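# Close both small cabinet doors, then release it

## Task

Close both of the small cabinet's doors so the cabinet is still upright at the end, with the robot no longer in contact with it anywhere.

## Robot and tools

Robot: two arms, left_arm (on the +y side) and right_arm. Each carries a five-finger hand, a right hand on right_arm and its mirror image on left_arm. Base poses in the scene frame: left_arm at (-0.043, +0.319, 0) m, quat_wxyz (+1.000, 0, 0, +0.005); right_arm at (-0.037, -0.354, -0.003) m, quat_wxyz (+1.000, 0, 0, -0.005). A fixed post stands on the floor behind the arms. Loose objects can be nudged now and then by something outside the robot.

Frames: the scene frame has its origin at table-top height, midway between the nominal bases, +x out over the table, +z up. Arm names do not match image sides. Every hand pose, velocity, target and offset is given in that arm's own base frame. Fixed cameras and the table use the scene frame.

Hand point: a point 0.05 m in front of the palm and 0.15 m from the wrist face along the fingers. Its +z runs along straight fingers, +y comes out of the palm, and +x runs across the palm away from the thumb on the right hand (toward the thumb on the left hand). Straight fingers end 0.06 to 0.07 m past the point along +z, and their centre lines sit 0.06 m behind it along -y. A wrist bracket on the little-finger side can also strike things.

One row is 28 numbers, each in [-1, 1], always for both arms, in this order: left dx, dy, dz, rx, ry, rz; left little, ring, middle, index, thumb_bend, thumb_turn, force_limit, speed; then the same 14 for the right arm. The six pose numbers are an offset, not a pose. They are measured from that arm's Hand target as it stood when the action or move began, along that arm's base axes. 1.0 equals 0.6 m or 180 degrees, and rx, ry, rz form one rotation vector about the Hand target's position. Six zeros ask nothing new of an arm. The finger numbers are absolute targets: +1 straight/open, -1 curled/closed. For thumb_turn, +1 puts the thumb beside the palm and -1 in front of it. force_limit maps -1..+1 linearly to about 0..10 N (0..15 N for the two thumb motors). speed goes from near zero at -1 up to full at +0.48 and stays full above that. To leave a hand unchanged, repeat the eight hand numbers you last sent it. If you have not sent any yet, use its hand_measured plus its hand_force_limit and hand_speed.

execute_actions(actions, cameras): actions is a list of actions. Each action is up to 15 rows, one per 1/30 s step. A short action holds its last row. Every row of one action counts from that action's starting Hand target, so sending the same offset again moves the arm further. cameras is a list of names, ["all"], or [] for none. Images return only for an empty actions list or when cameras asks for them.

move(target, speed, blend, blocking, cameras): moves each hand point in a straight line toward the offset given. target is one 28-number row or a list of up to 15 rows, every row counted from the same starting Hand targets. speed is in m/s (0.002 to 4.3, default 0.25); turns are capped at twice that in rad/s. It can be one number or one per target. blend is in metres and rounds corners in a list; 0 stops at each target. With blocking=false the call returns early and the move keeps running. Paths take at most 10 s and do not avoid obstacles or the other arm. Faster moves lag, stray and hit harder. The result adds a "move:" line saying how it ended (done, off_target, moving, held, fault) and which limits acted (paced = the pose was clipped, held = steps were withheld).

wait(seconds): 0 to 3600. Lets time pass without new commands; a running move continues. stop(): brakes a running move. zoom_image(camera, region): gives a closer view of [x0, y0, x1, y1] pixels, at most 504 wide and 504 high, from the latest image of cam_head_left, cam_head_right or cam_high (each 896x504). show_instructions(): shows the reference pages. finished_scene(scene=1): ends the scene for good.

Results: end_effector_position (m) and end_effector_quat_wxyz in the arm's base frame, which can be off by a few cm. Hand target is the last commanded pose after clipping, and the next offsets start from it. Also reported: joint positions, velocities, torques and motor temperatures. Per hand, hand_measured, hand_stopped_by (moving, target, force, stalled, fault) and hand_load_n (positive when the finger is pushed open) each list six values in motor order.

Behaviour: commanded orientation is clipped to within 40 degrees of the measured one at each step. Friction and weight can leave the hand 1 to 3 cm short, occasionally 5 cm, usually low. That alone does not mean a contact. The next execute_actions call asks for the target again; after that, send the remaining gap as an offset. A blocked arm keeps pressing until you command it back past its hand point. Finger motors lock when they reach their target or force_limit. For gentle closing use speed -0.94 or lower.

Joint limits (rad): waist ±2.880, shoulder 0 to 3.142, elbow 0 to 3.019, wrist pitch -1.693 to 1.571, wrist yaw ±1.571, wrist roll ±2.094.

Heat: holding loads, stretching out or pushing at an unreachable pose warms motors. At 85 °C a MOTOR HOT line appears. At 100 °C that arm goes limp for 30 to 60 s or longer.

Avoid: slamming the doors or shoving hard on a door that cannot move, tipping the cabinet, and letting anything fall or land off the table. Do not bring the two hands or arms into contact; even a moderate hit can end the scene. Also avoid heavy loads on fingers and hard, fast contact with fixed things, including the post. At the end, move both hands clear so nothing touches the cabinet.

Each tool is called after "Request:" as name(argument=value, ...) on one line, values as JSON.

Reference images:

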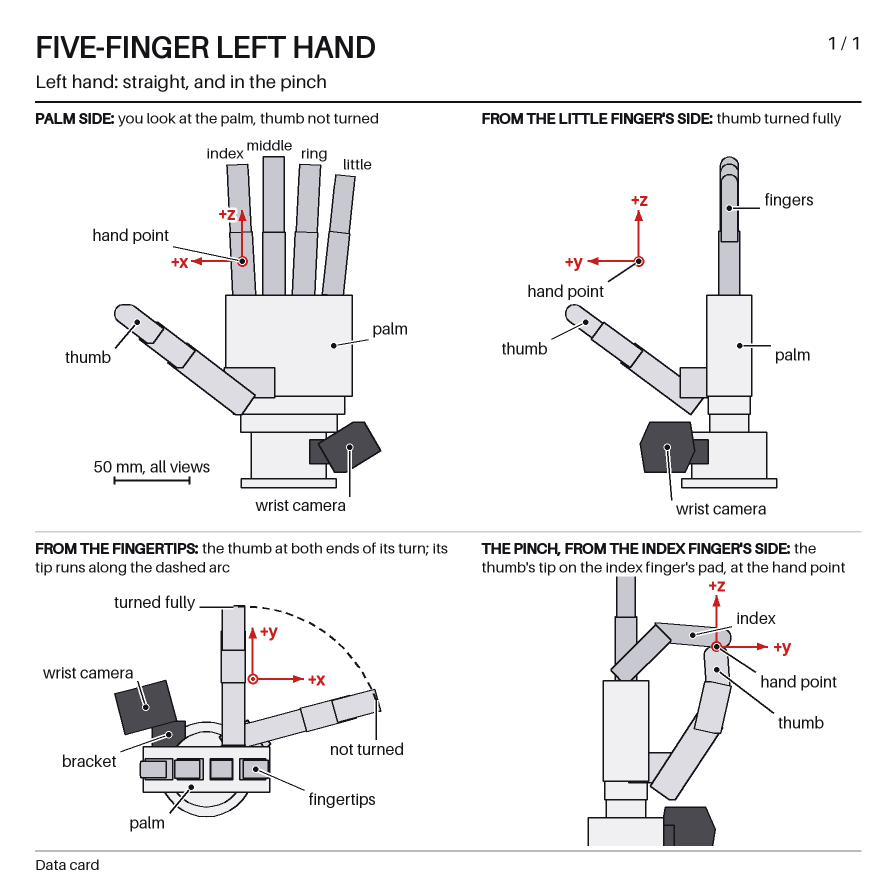

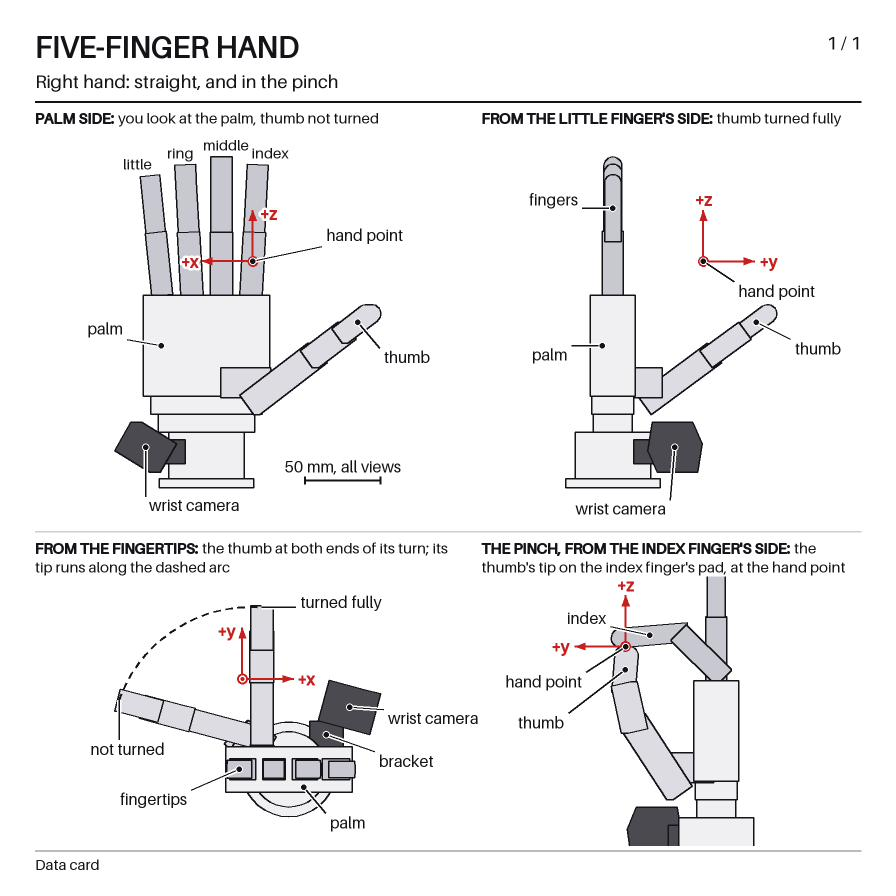

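## Session

Request:
execute_actions(actions=[])

Scene clock: 0.00 s.
left_arm: end_effector_position=(+0.4461, -0.6524, +0.2155) hand_measured=(+1.000, +1.000, +1.000, +1.000, +1.000, +1.000) hand_load_n=(+0.0, +0.0, +0.0, +0.0, -0.5, +0.0) hand_stopped_by=(target, target, target, target, target, target) hand_force_limit=0.00 hand_speed=-0.80 end_effector_quat_wxyz=(+0.453, +0.615, -0.609, +0.212) | right_arm: end_effector_position=(+0.1260, -0.0534, +0.2140) hand_measured=(+1.000, +1.000, +1.000, +1.000, +1.000, +1.000) hand_load_n=(+0.0, +0.0, +0.0, +0.0, +0.0, +0.0) hand_stopped_by=(target, target, target, target, target, target) hand_force_limit=0.00 hand_speed=-0.80 end_effector_quat_wxyz=(-0.030, -0.483, +0.872, -0.076)
Joint positions: left_arm=[-0.719 2.271 2.154 -0.885 0.937 -1.023] | right_arm=[-0.466 0.747 0.883 -1.614 0.135 0.087]
Joint velocities: within noise
Joint torques (N m): no reading
Motor temperatures (°C): left_arm=[41 28 37 41 39 35] | right_arm=[38 37 35 35 37 29]
Heat: left arm: hottest waist 41 °C; right arm: hottest waist 38 °C.
Hand target: left_arm +0.4491, -0.6550, +0.2251; +0.452, +0.610, -0.611, +0.223 | right_arm +0.1300, -0.0554, +0.2207; -0.024, -0.482, +0.872, -0.084

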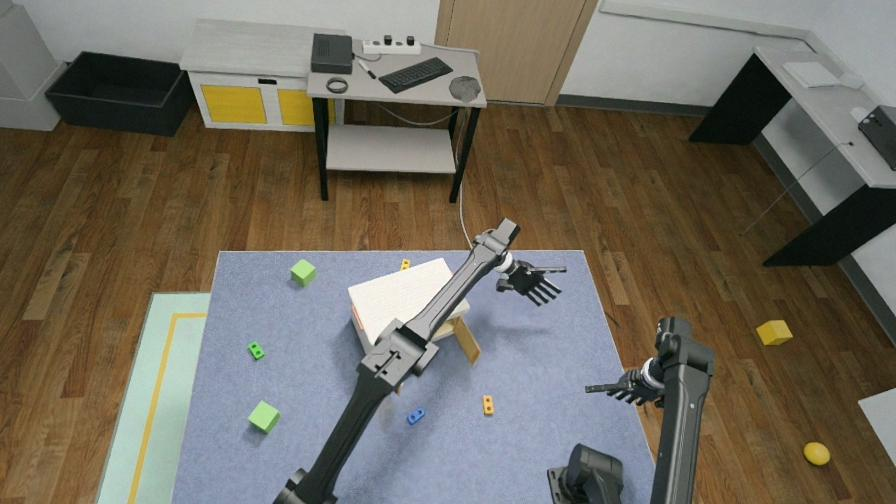

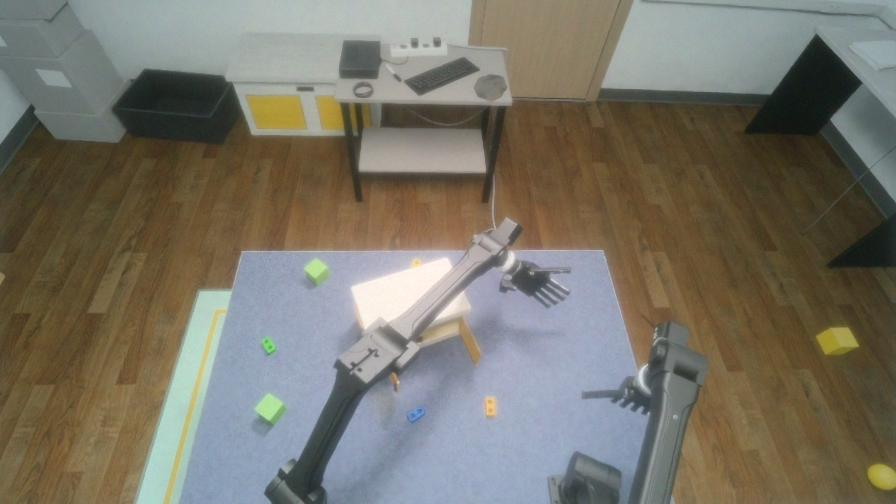

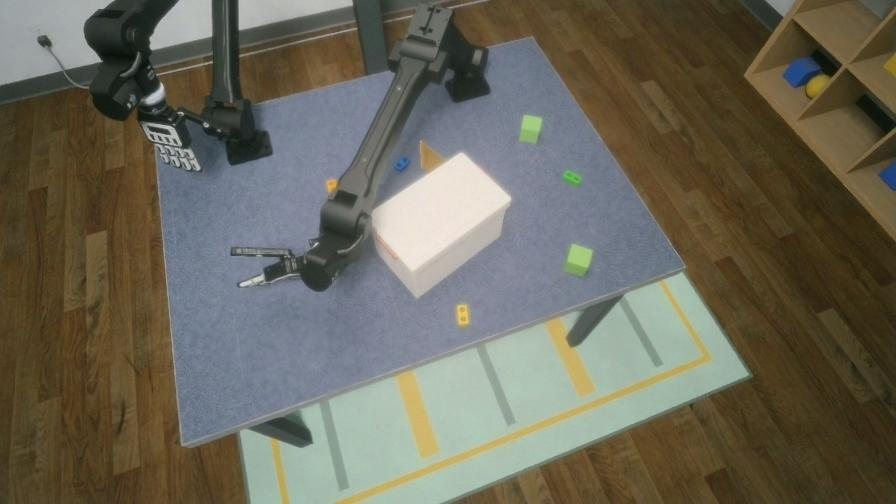

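Request:
zoom_image(camera="cam_head_left", region=[300, 230, 540, 430])

Request:
zoom_image(camera="cam_high", region=[300, 100, 600, 340])

Request:
zoom_image(camera="cam_head_right", region=[300, 230, 540, 430])

Scaled by 2.100 from the camera's image (finer frame: 1280x720).

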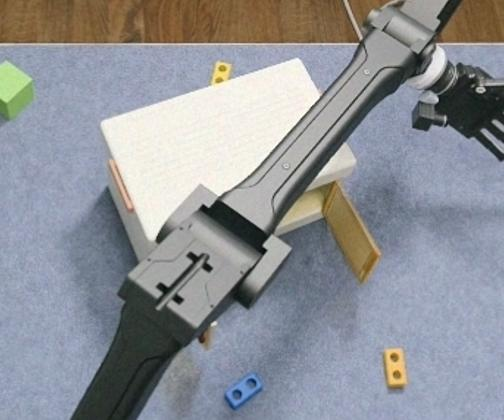

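Scaled by 1.680 from the camera's image (finer frame: 1280x720).

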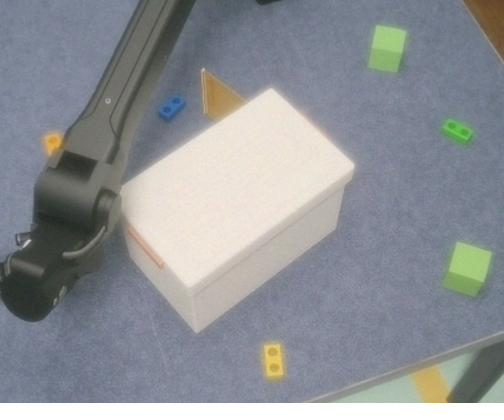

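Scaled by 2.100 from the camera's image (finer frame: 1280x720).

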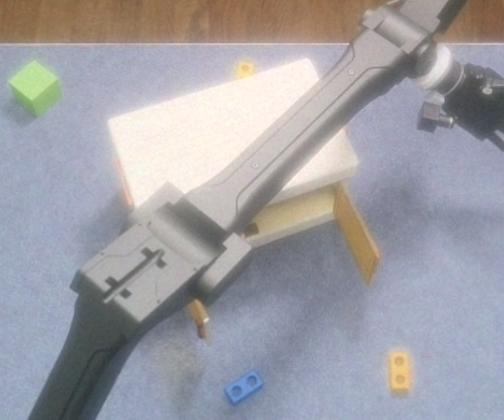

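Request:
move(target=[[0,0,0.333,0,0,0,1,1,1,1,1,-1,0,0,0,0,0,0,0,0,1,1,1,1,1,-1,0,0],[-0.167,0.917,0.333,0.2,-0.12,0.1,1,1,1,1,1,-1,0,0,0,0,0.1,0.022,-0.164,0.295,1,1,1,1,1,-1,0,0]], blend=[0.05,0], speed=0.3, cameras=["all"])

Scene clock: 180.27 s.
left_arm: end_effector_position=(+0.3506, -0.1070, +0.4287) hand_measured=(+1.000, +1.000, +1.000, +1.000, +1.000, -1.000) hand_load_n=(+0.0, +0.0, +0.0, +0.0, +0.0, +0.0) hand_stopped_by=(target, target, target, target, target, target) hand_force_limit=0.00 hand_speed=0.00 end_effector_quat_wxyz=(+0.058, +0.753, -0.608, +0.243) | right_arm: end_effector_position=(+0.1286, -0.0503, +0.2648) hand_measured=(+1.000, +1.000, +1.000, +1.000, +1.000, -1.000) hand_load_n=(+0.0, +0.0, +0.0, +0.0, +0.0, +0.0) hand_stopped_by=(target, target, target, target, target, target) hand_force_limit=0.00 hand_speed=0.00 end_effector_quat_wxyz=(-0.241, +0.779, -0.555, +0.164)
Joint positions: left_arm=[0.031 1.269 1.689 -1.677 0.404 -0.246] | right_arm=[-0.869 0.624 0.956 -1.679 -0.551 -1.138]
Joint torques (N m): left_arm=[-0.03 -9.05 7.31 0.28 0.24 0.11] | right_arm=[0.62 1.9 10.24 0.73 -0.3 -0.23]
Motor temperatures (°C): left_arm=[38 33 49 38 36 34] | right_arm=[37 34 39 34 35 29]
Heat: left arm: hottest elbow 49 °C; right arm: hottest elbow 39 °C.
Hand target: left_arm +0.3489, -0.1048, +0.4250; +0.084, +0.753, -0.621, +0.199 | right_arm +0.1300, -0.0554, +0.2806; -0.246, +0.781, -0.548, +0.173
Off the commanded pose: left_arm 0.005 m, 6 deg | right_arm 0.017 m, 2 deg.
elbow stopped short (left arm): the move would have taken joint 3 (elbow) straighter than the controller allows.
joint sent to its limit (left arm) — joint 4 (wrist pitch), lower limit. The joint targets are off in orientation, not in position.
joint sent to its limit (right arm) — joint 4 (wrist pitch), lower limit. The joint targets still meet the commanded pose.
move: off_target (left_arm, right_arm); blend cut to 0 m at target 1

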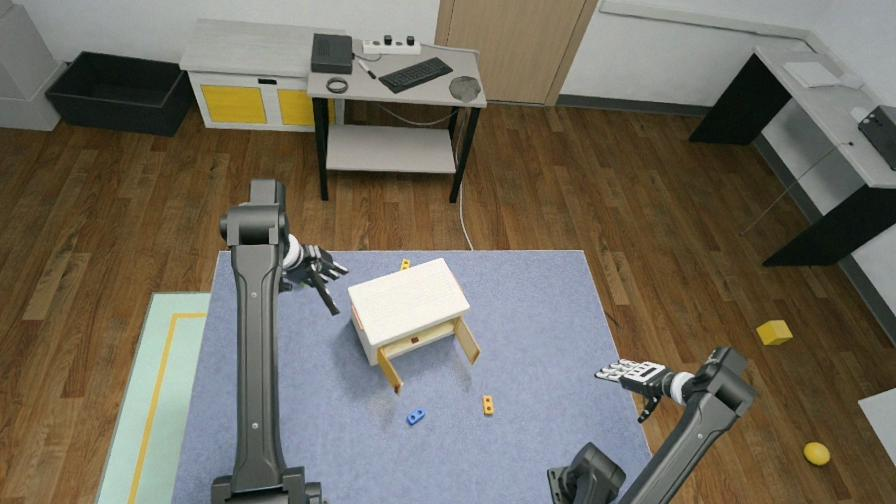

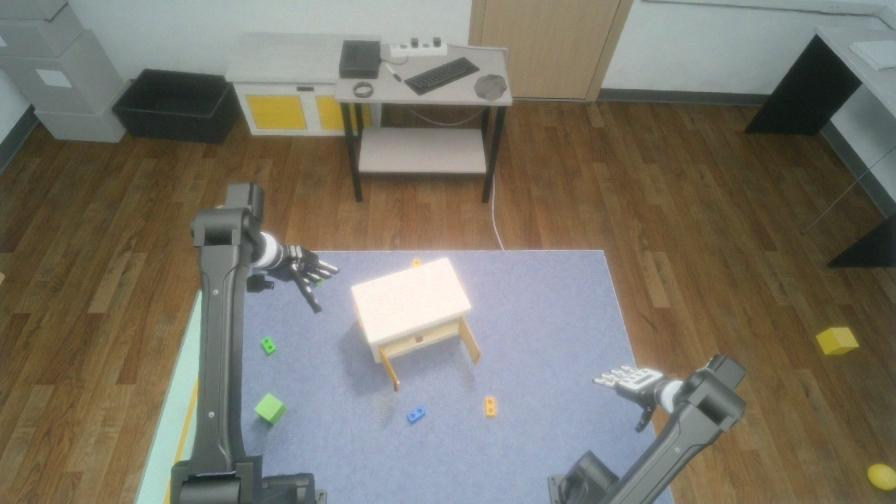

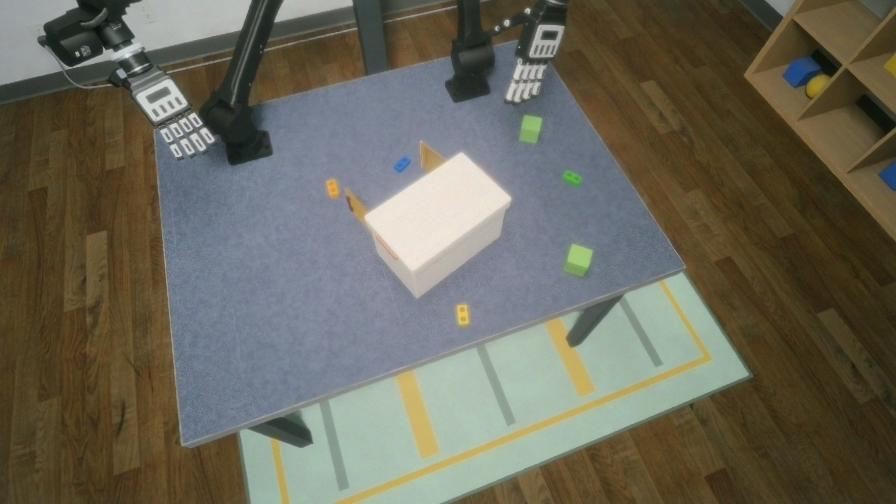

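Request:
zoom_image(camera="cam_head_left", region=[330, 240, 510, 410])

Request:
zoom_image(camera="cam_high", region=[320, 120, 540, 310])

Request:
zoom_image(camera="cam_head_right", region=[330, 240, 510, 410])

Scaled by 2.800 from the camera's image (finer frame: 1280x720).

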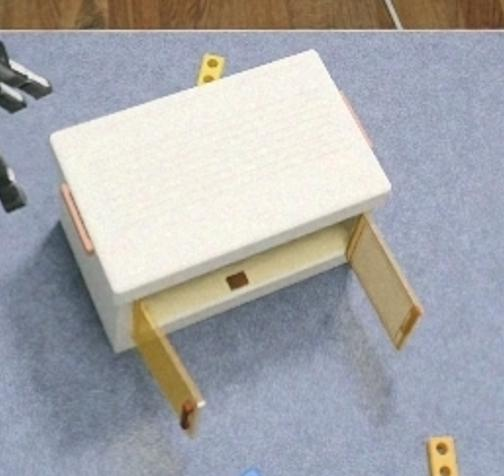

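Scaled by 2.291 from the camera's image (finer frame: 1280x720).

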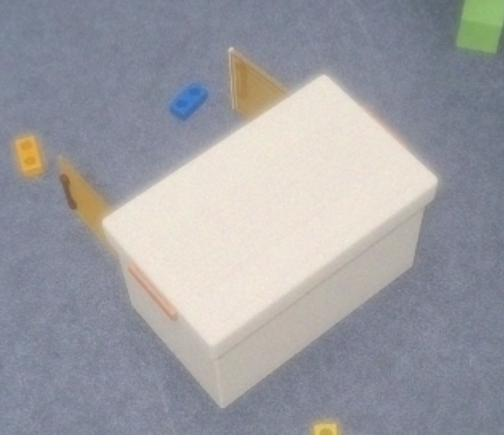

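Scaled by 2.800 from the camera's image (finer frame: 1280x720).

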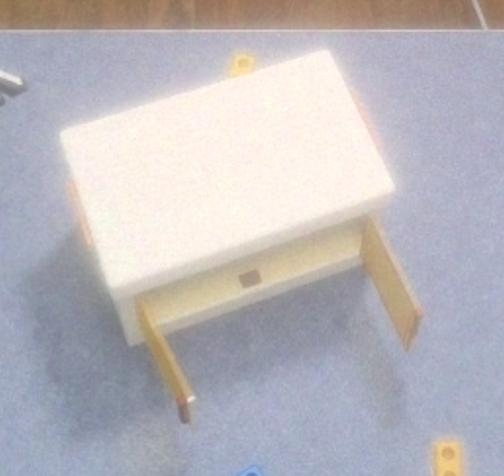

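Request:
move(target=[-0.265,-0.027,-0.208,0.164,-0.1126,0.0888,1,1,1,1,1,-1,0,0,0.28,0.357,-0.251,0,0,0,1,1,1,1,1,-1,0,0], speed=0.25, cameras=["all"])

Scene clock: 316.70 s.
left_arm: end_effector_position=(+0.1929, -0.1192, +0.3023) hand_measured=(+1.000, +1.000, +1.000, +1.000, +1.000, -1.000) hand_load_n=(+0.0, +0.0, +0.0, +0.0, +0.0, +0.0) hand_stopped_by=(target, target, target, target, target, target) hand_force_limit=0.00 hand_speed=0.00 end_effector_quat_wxyz=(-0.246, +0.783, -0.543, +0.178) | right_arm: end_effector_position=(+0.2931, +0.1539, +0.1251) hand_measured=(+1.000, +1.000, +1.000, +1.000, +1.000, -1.000) hand_load_n=(+0.0, +0.0, +0.0, +0.0, +0.0, +0.0) hand_stopped_by=(target, target, target, target, target, target) hand_force_limit=0.00 hand_speed=0.00 end_effector_quat_wxyz=(-0.236, +0.785, -0.548, +0.168)
Joint positions: left_arm=[-0.732 0.722 1.078 -1.598 -0.533 -0.999] | right_arm=[0.405 0.961 0.702 -0.724 0.035 0.043]
Joint torques (N m): left_arm=[-1.61 -1.08 7.79 0.24 -0.41 -0.09] | right_arm=[1.55 -2.96 8.51 2.15 0.18 0.02]
Motor temperatures (°C): left_arm=[37 29 44 36 34 33] | right_arm=[36 33 41 34 34 29]
Heat: left arm: hottest elbow 44 °C; right arm: hottest elbow 41 °C.
Hand target: left_arm +0.1899, -0.1210, +0.3001; -0.246, +0.781, -0.547, +0.173 | right_arm +0.2980, +0.1587, +0.1300; -0.246, +0.781, -0.548, +0.173
Off the commanded pose: left_arm 0.004 m, 1 deg | right_arm 0.008 m, 1 deg.
move: done

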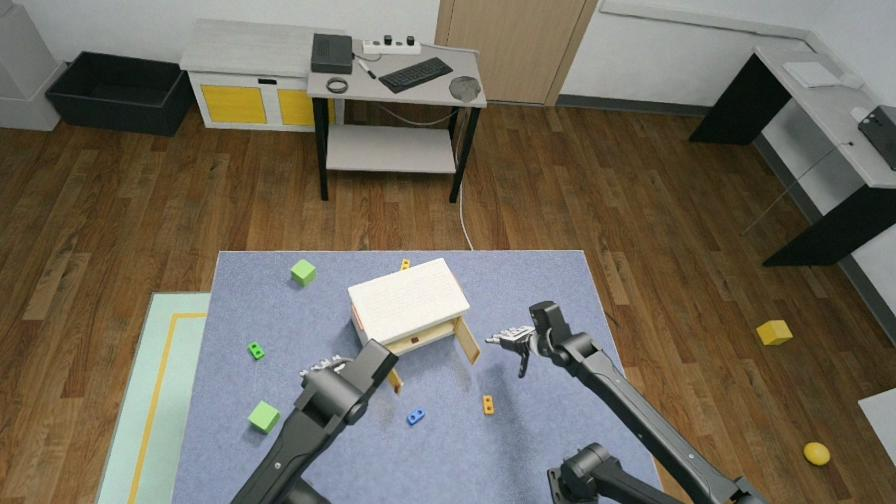

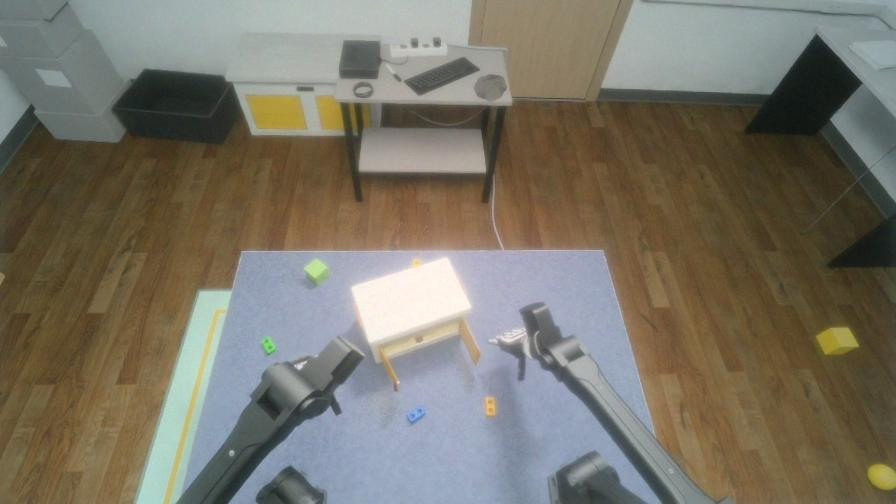

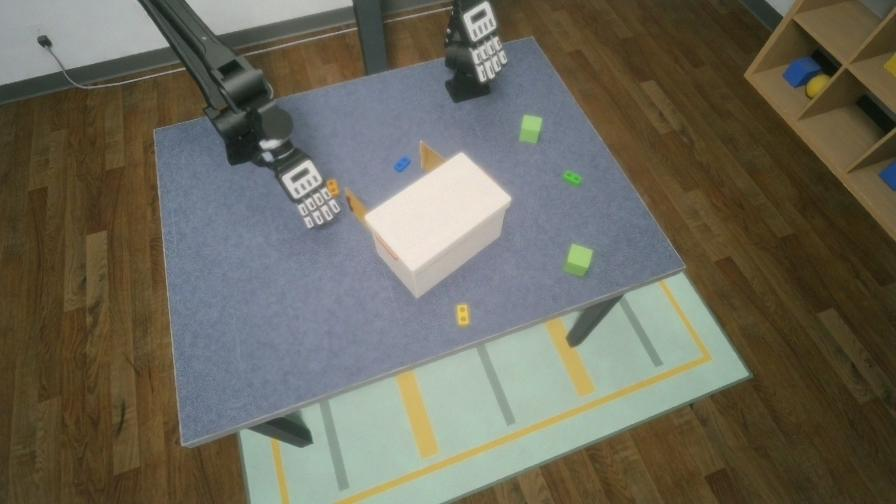

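Request:
zoom_image(camera="cam_high", region=[240, 90, 440, 250])

Request:
zoom_image(camera="cam_head_right", region=[400, 260, 600, 420])

Scaled by 2.520 from the camera's image (finer frame: 1280x720).

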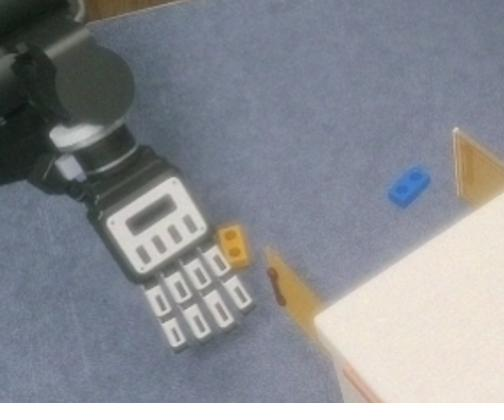

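Scaled by 2.520 from the camera's image (finer frame: 1280x720).

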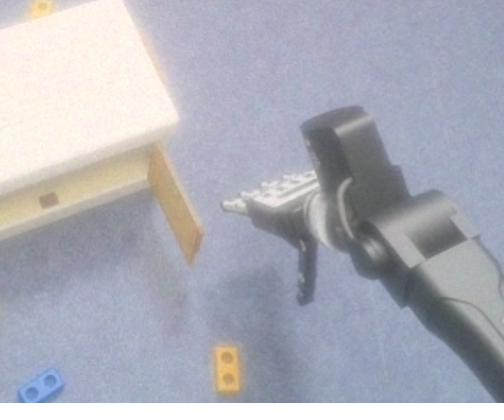

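Request:
move(target=[[0,0,0,0,0,0,1,1,1,1,1,-1,0,0,0,0,-0.05,0,0,0,1,1,1,1,1,-1,0,0],[0,0,0,0,0,0,1,1,1,1,1,-1,0,0,-0.012,0.045,-0.05,0,0,0,1,1,1,1,1,-1,0,0],[0,0,0,0,0,0,1,1,1,1,1,-1,0,0,-0.023,0.097,-0.05,0,0,0,1,1,1,1,1,-1,0,0],[0,0,0,0,0,0,1,1,1,1,1,-1,0,0,-0.014,0.141,-0.05,0,0,0,1,1,1,1,1,-1,0,0]], blend=[0.005,0.01,0.01,0], speed=0.06, cameras=["all"])

Scene clock: 362.43 s.
left_arm: end_effector_position=(+0.1929, -0.1193, +0.3023) hand_measured=(+1.000, +1.000, +1.000, +1.000, +1.000, -1.000) hand_load_n=(+0.0, +0.0, +0.0, +0.0, +0.0, +0.0) hand_stopped_by=(target, target, target, target, target, target) hand_force_limit=0.00 hand_speed=0.00 end_effector_quat_wxyz=(-0.246, +0.783, -0.543, +0.178) | right_arm: end_effector_position=(+0.2726, +0.2258, +0.0811) hand_measured=(+1.000, +1.000, +1.000, +1.000, +1.000, -1.000) hand_load_n=(+0.0, +0.0, +0.0, +0.0, +0.0, +0.0) hand_stopped_by=(target, target, target, target, target, target) hand_force_limit=0.00 hand_speed=0.00 end_effector_quat_wxyz=(-0.221, +0.789, -0.549, +0.167)
Joint positions: left_arm=[-0.733 0.722 1.078 -1.598 -0.533 -1] | right_arm=[0.668 1.098 0.675 -0.615 0.184 0.262]
Joint torques (N m): left_arm=[-1.67 -1.26 7.82 0.21 -0.42 -0.09] | right_arm=[1.14 -3.31 10.82 2.09 0.35 -0.05]
Heat: left arm: hottest elbow 43 °C; right arm: hottest elbow 41 °C.
Hand target: left_arm +0.1899, -0.1210, +0.3001; -0.246, +0.781, -0.547, +0.173 | right_arm +0.2896, +0.2434, +0.1000; -0.246, +0.781, -0.548, +0.173
Off the commanded pose: left_arm 0.004 m, 1 deg | right_arm 0.031 m, 3 deg.
move: off_target (right_arm)

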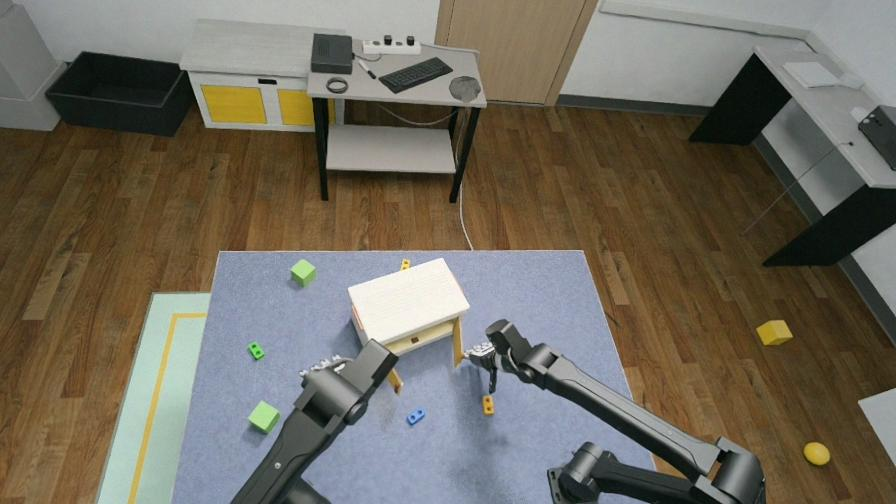

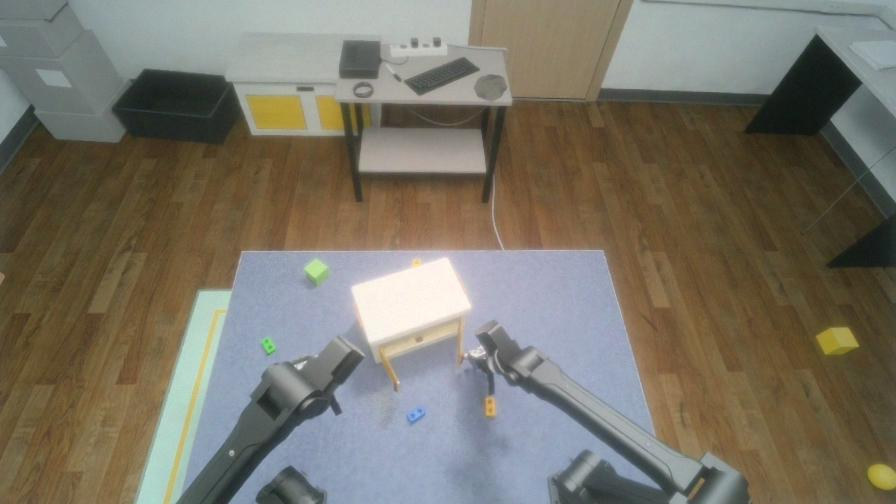

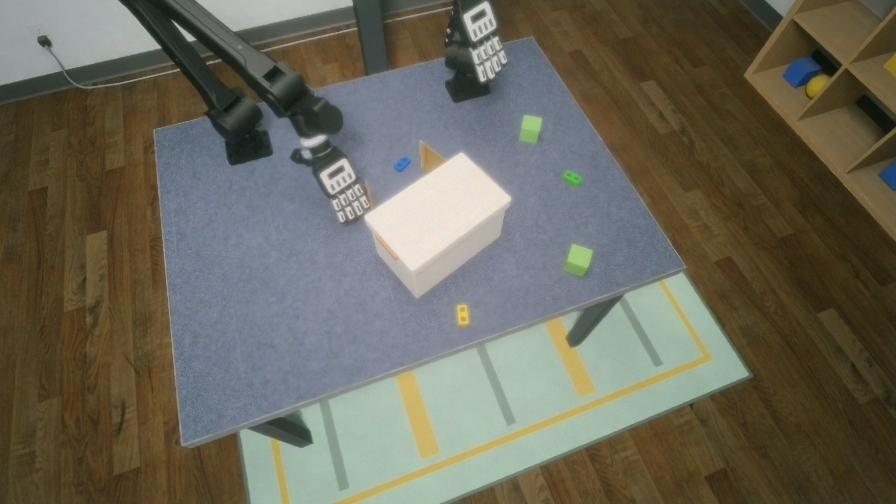

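Request:
zoom_image(camera="cam_head_left", region=[400, 290, 540, 410])

Request:
zoom_image(camera="cam_high", region=[300, 120, 440, 240])

Scaled by 3.600 from the camera's image (finer frame: 1280x720).

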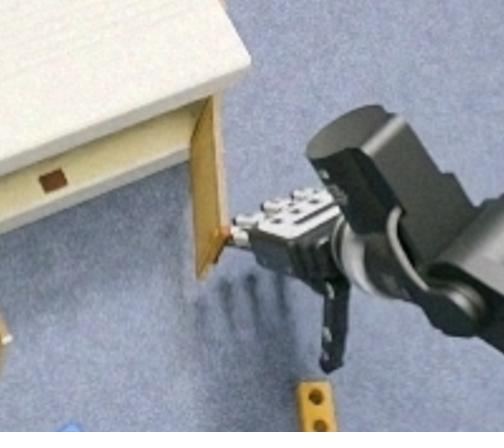

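Scaled by 3.600 from the camera's image (finer frame: 1280x720).

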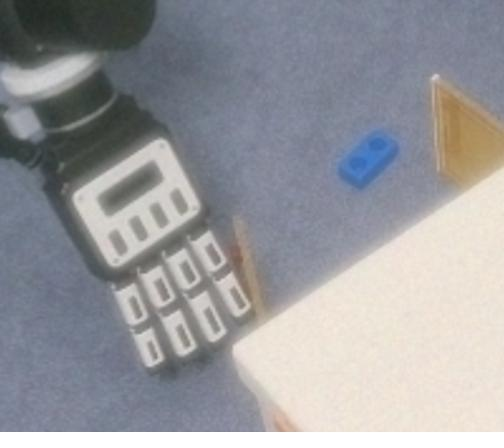

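Request:
move(target=[[0,0,0,0,0,0,1,1,1,1,1,-1,0,0,0.01,0.035,0,0,0,0,1,1,1,1,1,-1,0,0],[0,0,0,0,0,0,1,1,1,1,1,-1,0,0,0.038,0.065,0,0,0,0,1,1,1,1,1,-1,0,0]], blend=[0.01,0], speed=0.05, cameras=["all"])

Request:
zoom_image(camera="cam_head_left", region=[400, 290, 540, 410])

Request:
zoom_image(camera="cam_high", region=[300, 120, 440, 240])

Scene clock: 385.27 s.
left_arm: end_effector_position=(+0.1929, -0.1193, +0.3023) hand_measured=(+1.000, +1.000, +1.000, +1.000, +1.000, -1.000) hand_load_n=(+0.0, +0.0, +0.0, +0.0, +0.0, +0.0) hand_stopped_by=(target, target, target, target, target, target) hand_force_limit=0.00 hand_speed=0.00 end_effector_quat_wxyz=(-0.246, +0.783, -0.543, +0.178) | right_arm: end_effector_position=(+0.2960, +0.2632, +0.0817) hand_measured=(+1.000, +1.000, +1.000, +1.000, +1.000, -1.000) hand_load_n=(+0.0, +0.0, +0.0, -0.5, +0.0, +0.0) hand_stopped_by=(target, target, target, target, target, target) hand_force_limit=0.00 hand_speed=0.00 end_effector_quat_wxyz=(-0.220, +0.789, -0.549, +0.168)
Joint positions: left_arm=[-0.733 0.722 1.078 -1.598 -0.533 -1] | right_arm=[0.713 1.224 0.772 -0.594 0.209 0.301]
Joint torques (N m): left_arm=[-1.73 -1.08 7.82 0.23 -0.41 -0.09] | right_arm=[1.38 -4.78 11 2 0.36 -0.01]
Heat: left arm: hottest elbow 43 °C; right arm: hottest elbow 41 °C.
Hand target: left_arm +0.1899, -0.1210, +0.3001; -0.246, +0.781, -0.547, +0.173 | right_arm +0.3124, +0.2823, +0.1001; -0.246, +0.781, -0.548, +0.173
Off the commanded pose: left_arm 0.004 m, 1 deg | right_arm 0.031 m, 3 deg.
move: off_target (right_arm)

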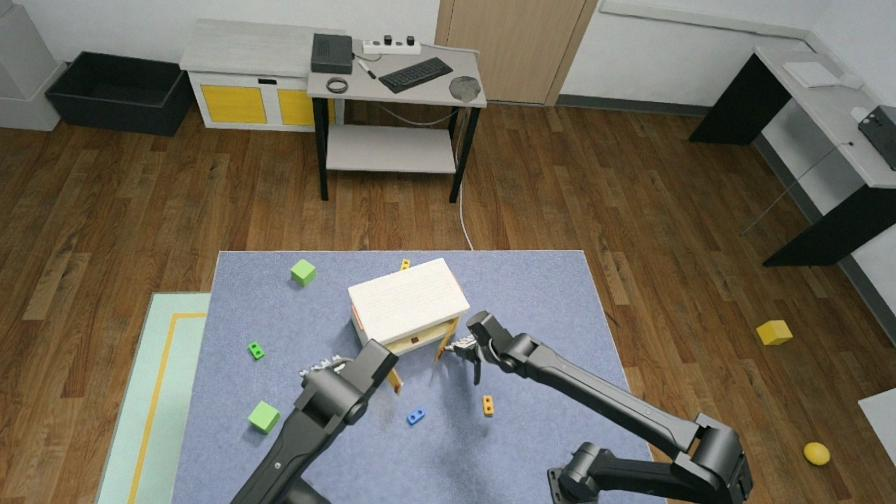

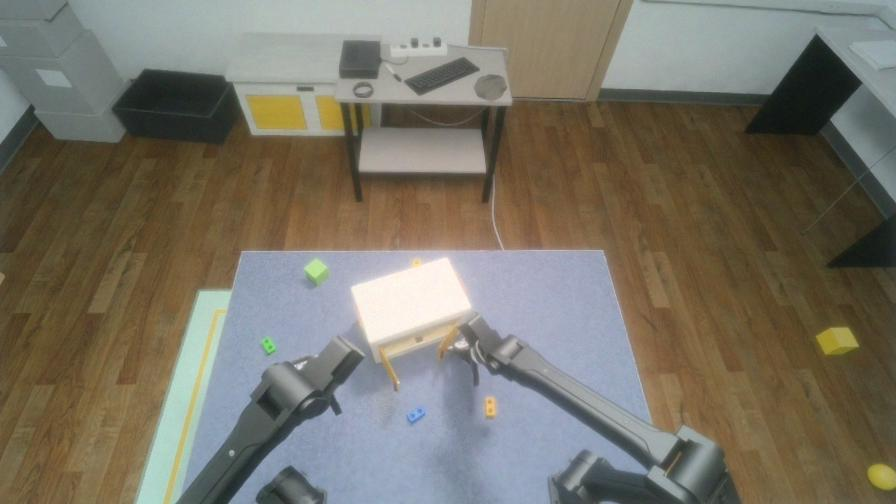

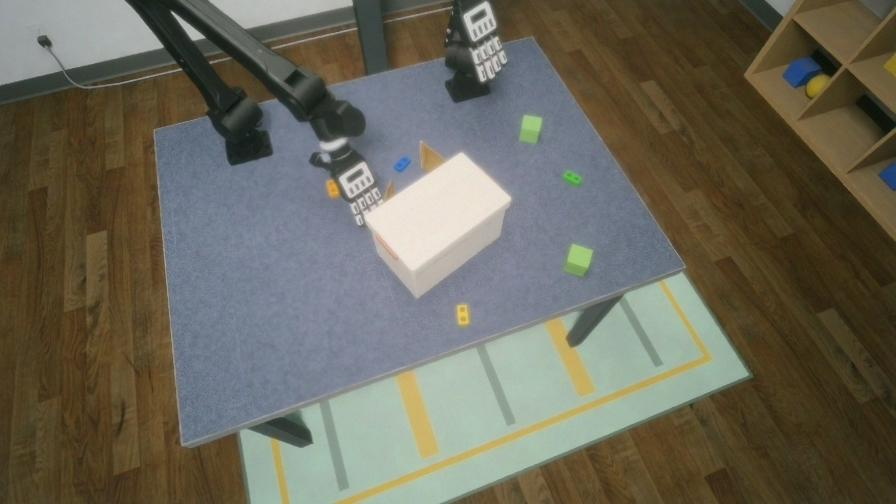

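Scaled by 3.600 from the camera's image (finer frame: 1280x720).

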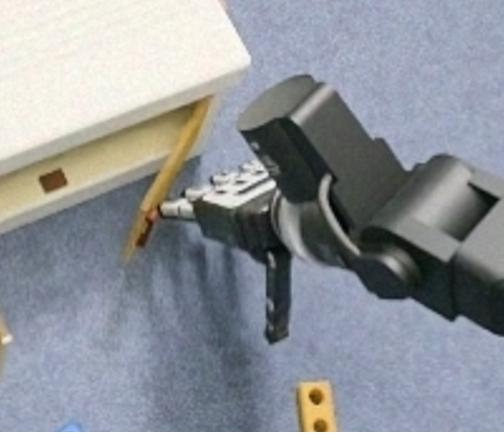

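Scaled by 3.600 from the camera's image (finer frame: 1280x720).

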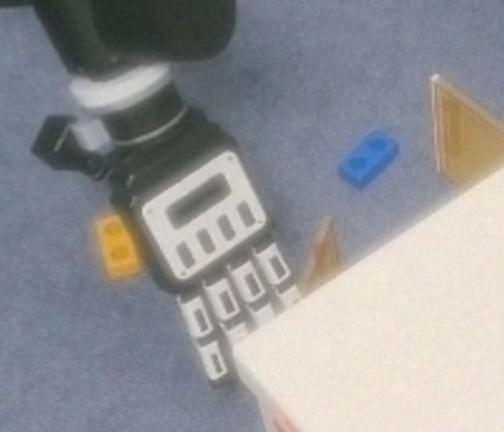

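Request:
move(target=[[0,0,0,0,0,0,1,1,1,1,1,-1,0,0,0.022,0.026,0,0,0,0,1,1,1,1,1,-1,0,0],[0,0,0,0,0,0,1,1,1,1,1,-1,0,0,0.055,0.04,0,0,0,0,1,1,1,1,1,-1,0,0]], blend=[0.01,0], speed=0.05, cameras=["all"])

Request:
zoom_image(camera="cam_head_left", region=[380, 270, 520, 390])

Request:
zoom_image(camera="cam_high", region=[320, 120, 460, 240])

Scene clock: 409.77 s.
left_arm: end_effector_position=(+0.1929, -0.1193, +0.3023) hand_measured=(+1.000, +1.000, +1.000, +1.000, +1.000, -1.000) hand_load_n=(+0.0, +0.0, +0.0, -0.5, +0.0, +0.0) hand_stopped_by=(target, target, target, target, target, target) hand_force_limit=0.00 hand_speed=0.00 end_effector_quat_wxyz=(-0.246, +0.783, -0.543, +0.178) | right_arm: end_effector_position=(+0.3253, +0.2919, +0.0825) hand_measured=(+1.000, +1.000, +1.000, +1.000, +1.000, -1.000) hand_load_n=(+0.0, +0.0, -0.5, +0.0, +0.0, +0.0) hand_stopped_by=(target, target, target, target, target, target) hand_force_limit=0.00 hand_speed=0.00 end_effector_quat_wxyz=(-0.222, +0.789, -0.548, +0.167)
Joint positions: left_arm=[-0.733 0.722 1.078 -1.598 -0.533 -1] | right_arm=[0.719 1.335 0.87 -0.579 0.21 0.305]
Joint torques (N m): left_arm=[-1.55 -1.03 7.82 0.24 -0.41 -0.09] | right_arm=[-0.03 -6.01 10.86 2.06 0.2 -0.12]
Heat: left arm: hottest elbow 43 °C; right arm: hottest elbow 42 °C.
Hand target: left_arm +0.1899, -0.1210, +0.3001; -0.246, +0.781, -0.547, +0.173 | right_arm +0.3454, +0.3065, +0.1001; -0.246, +0.781, -0.547, +0.173
Off the commanded pose: left_arm 0.004 m, 1 deg | right_arm 0.030 m, 3 deg.
move: off_target (right_arm)

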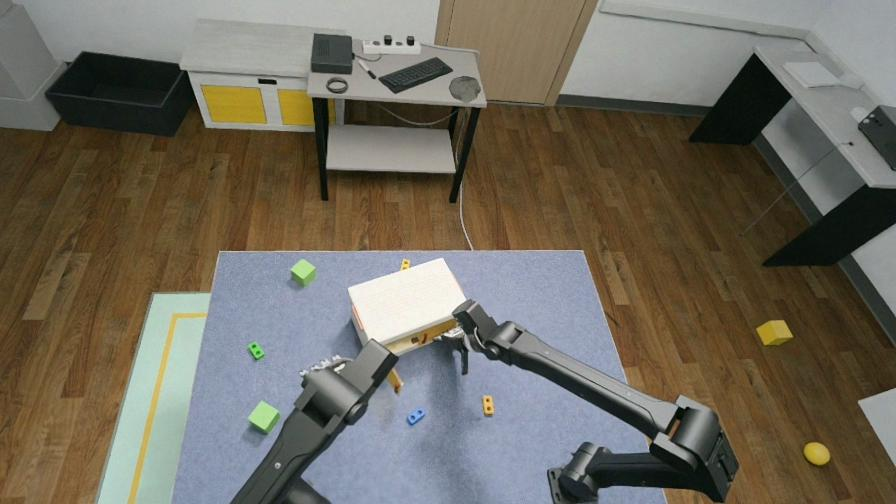

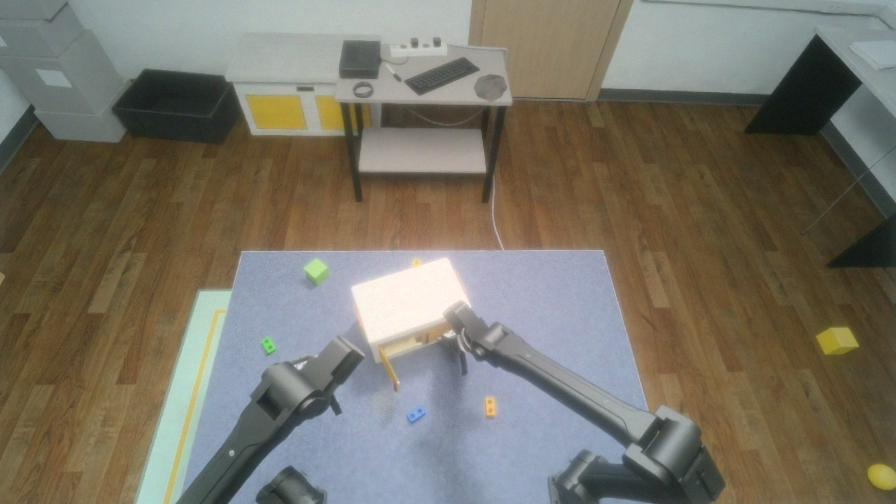

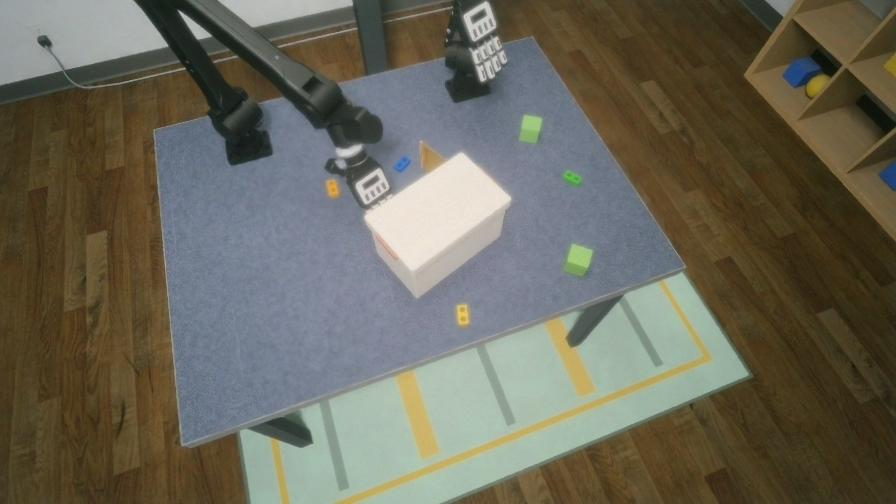

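Scaled by 3.600 from the camera's image (finer frame: 1280x720).

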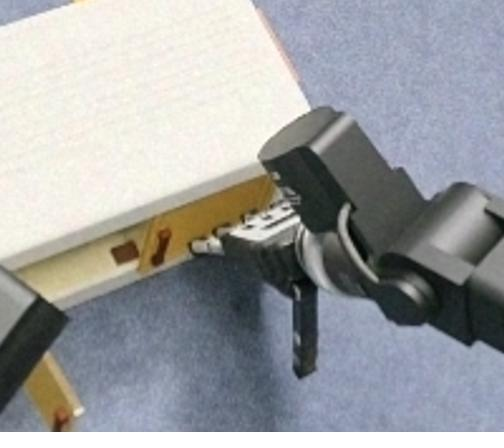

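Scaled by 3.600 from the camera's image (finer frame: 1280x720).

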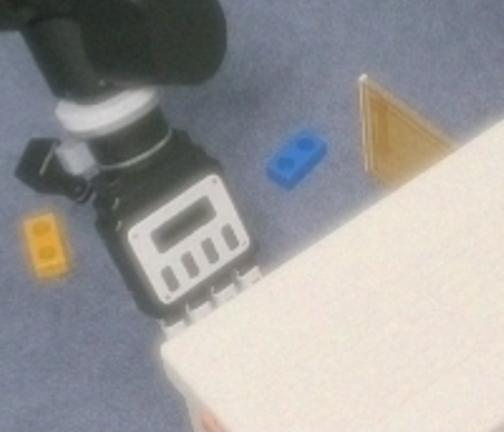

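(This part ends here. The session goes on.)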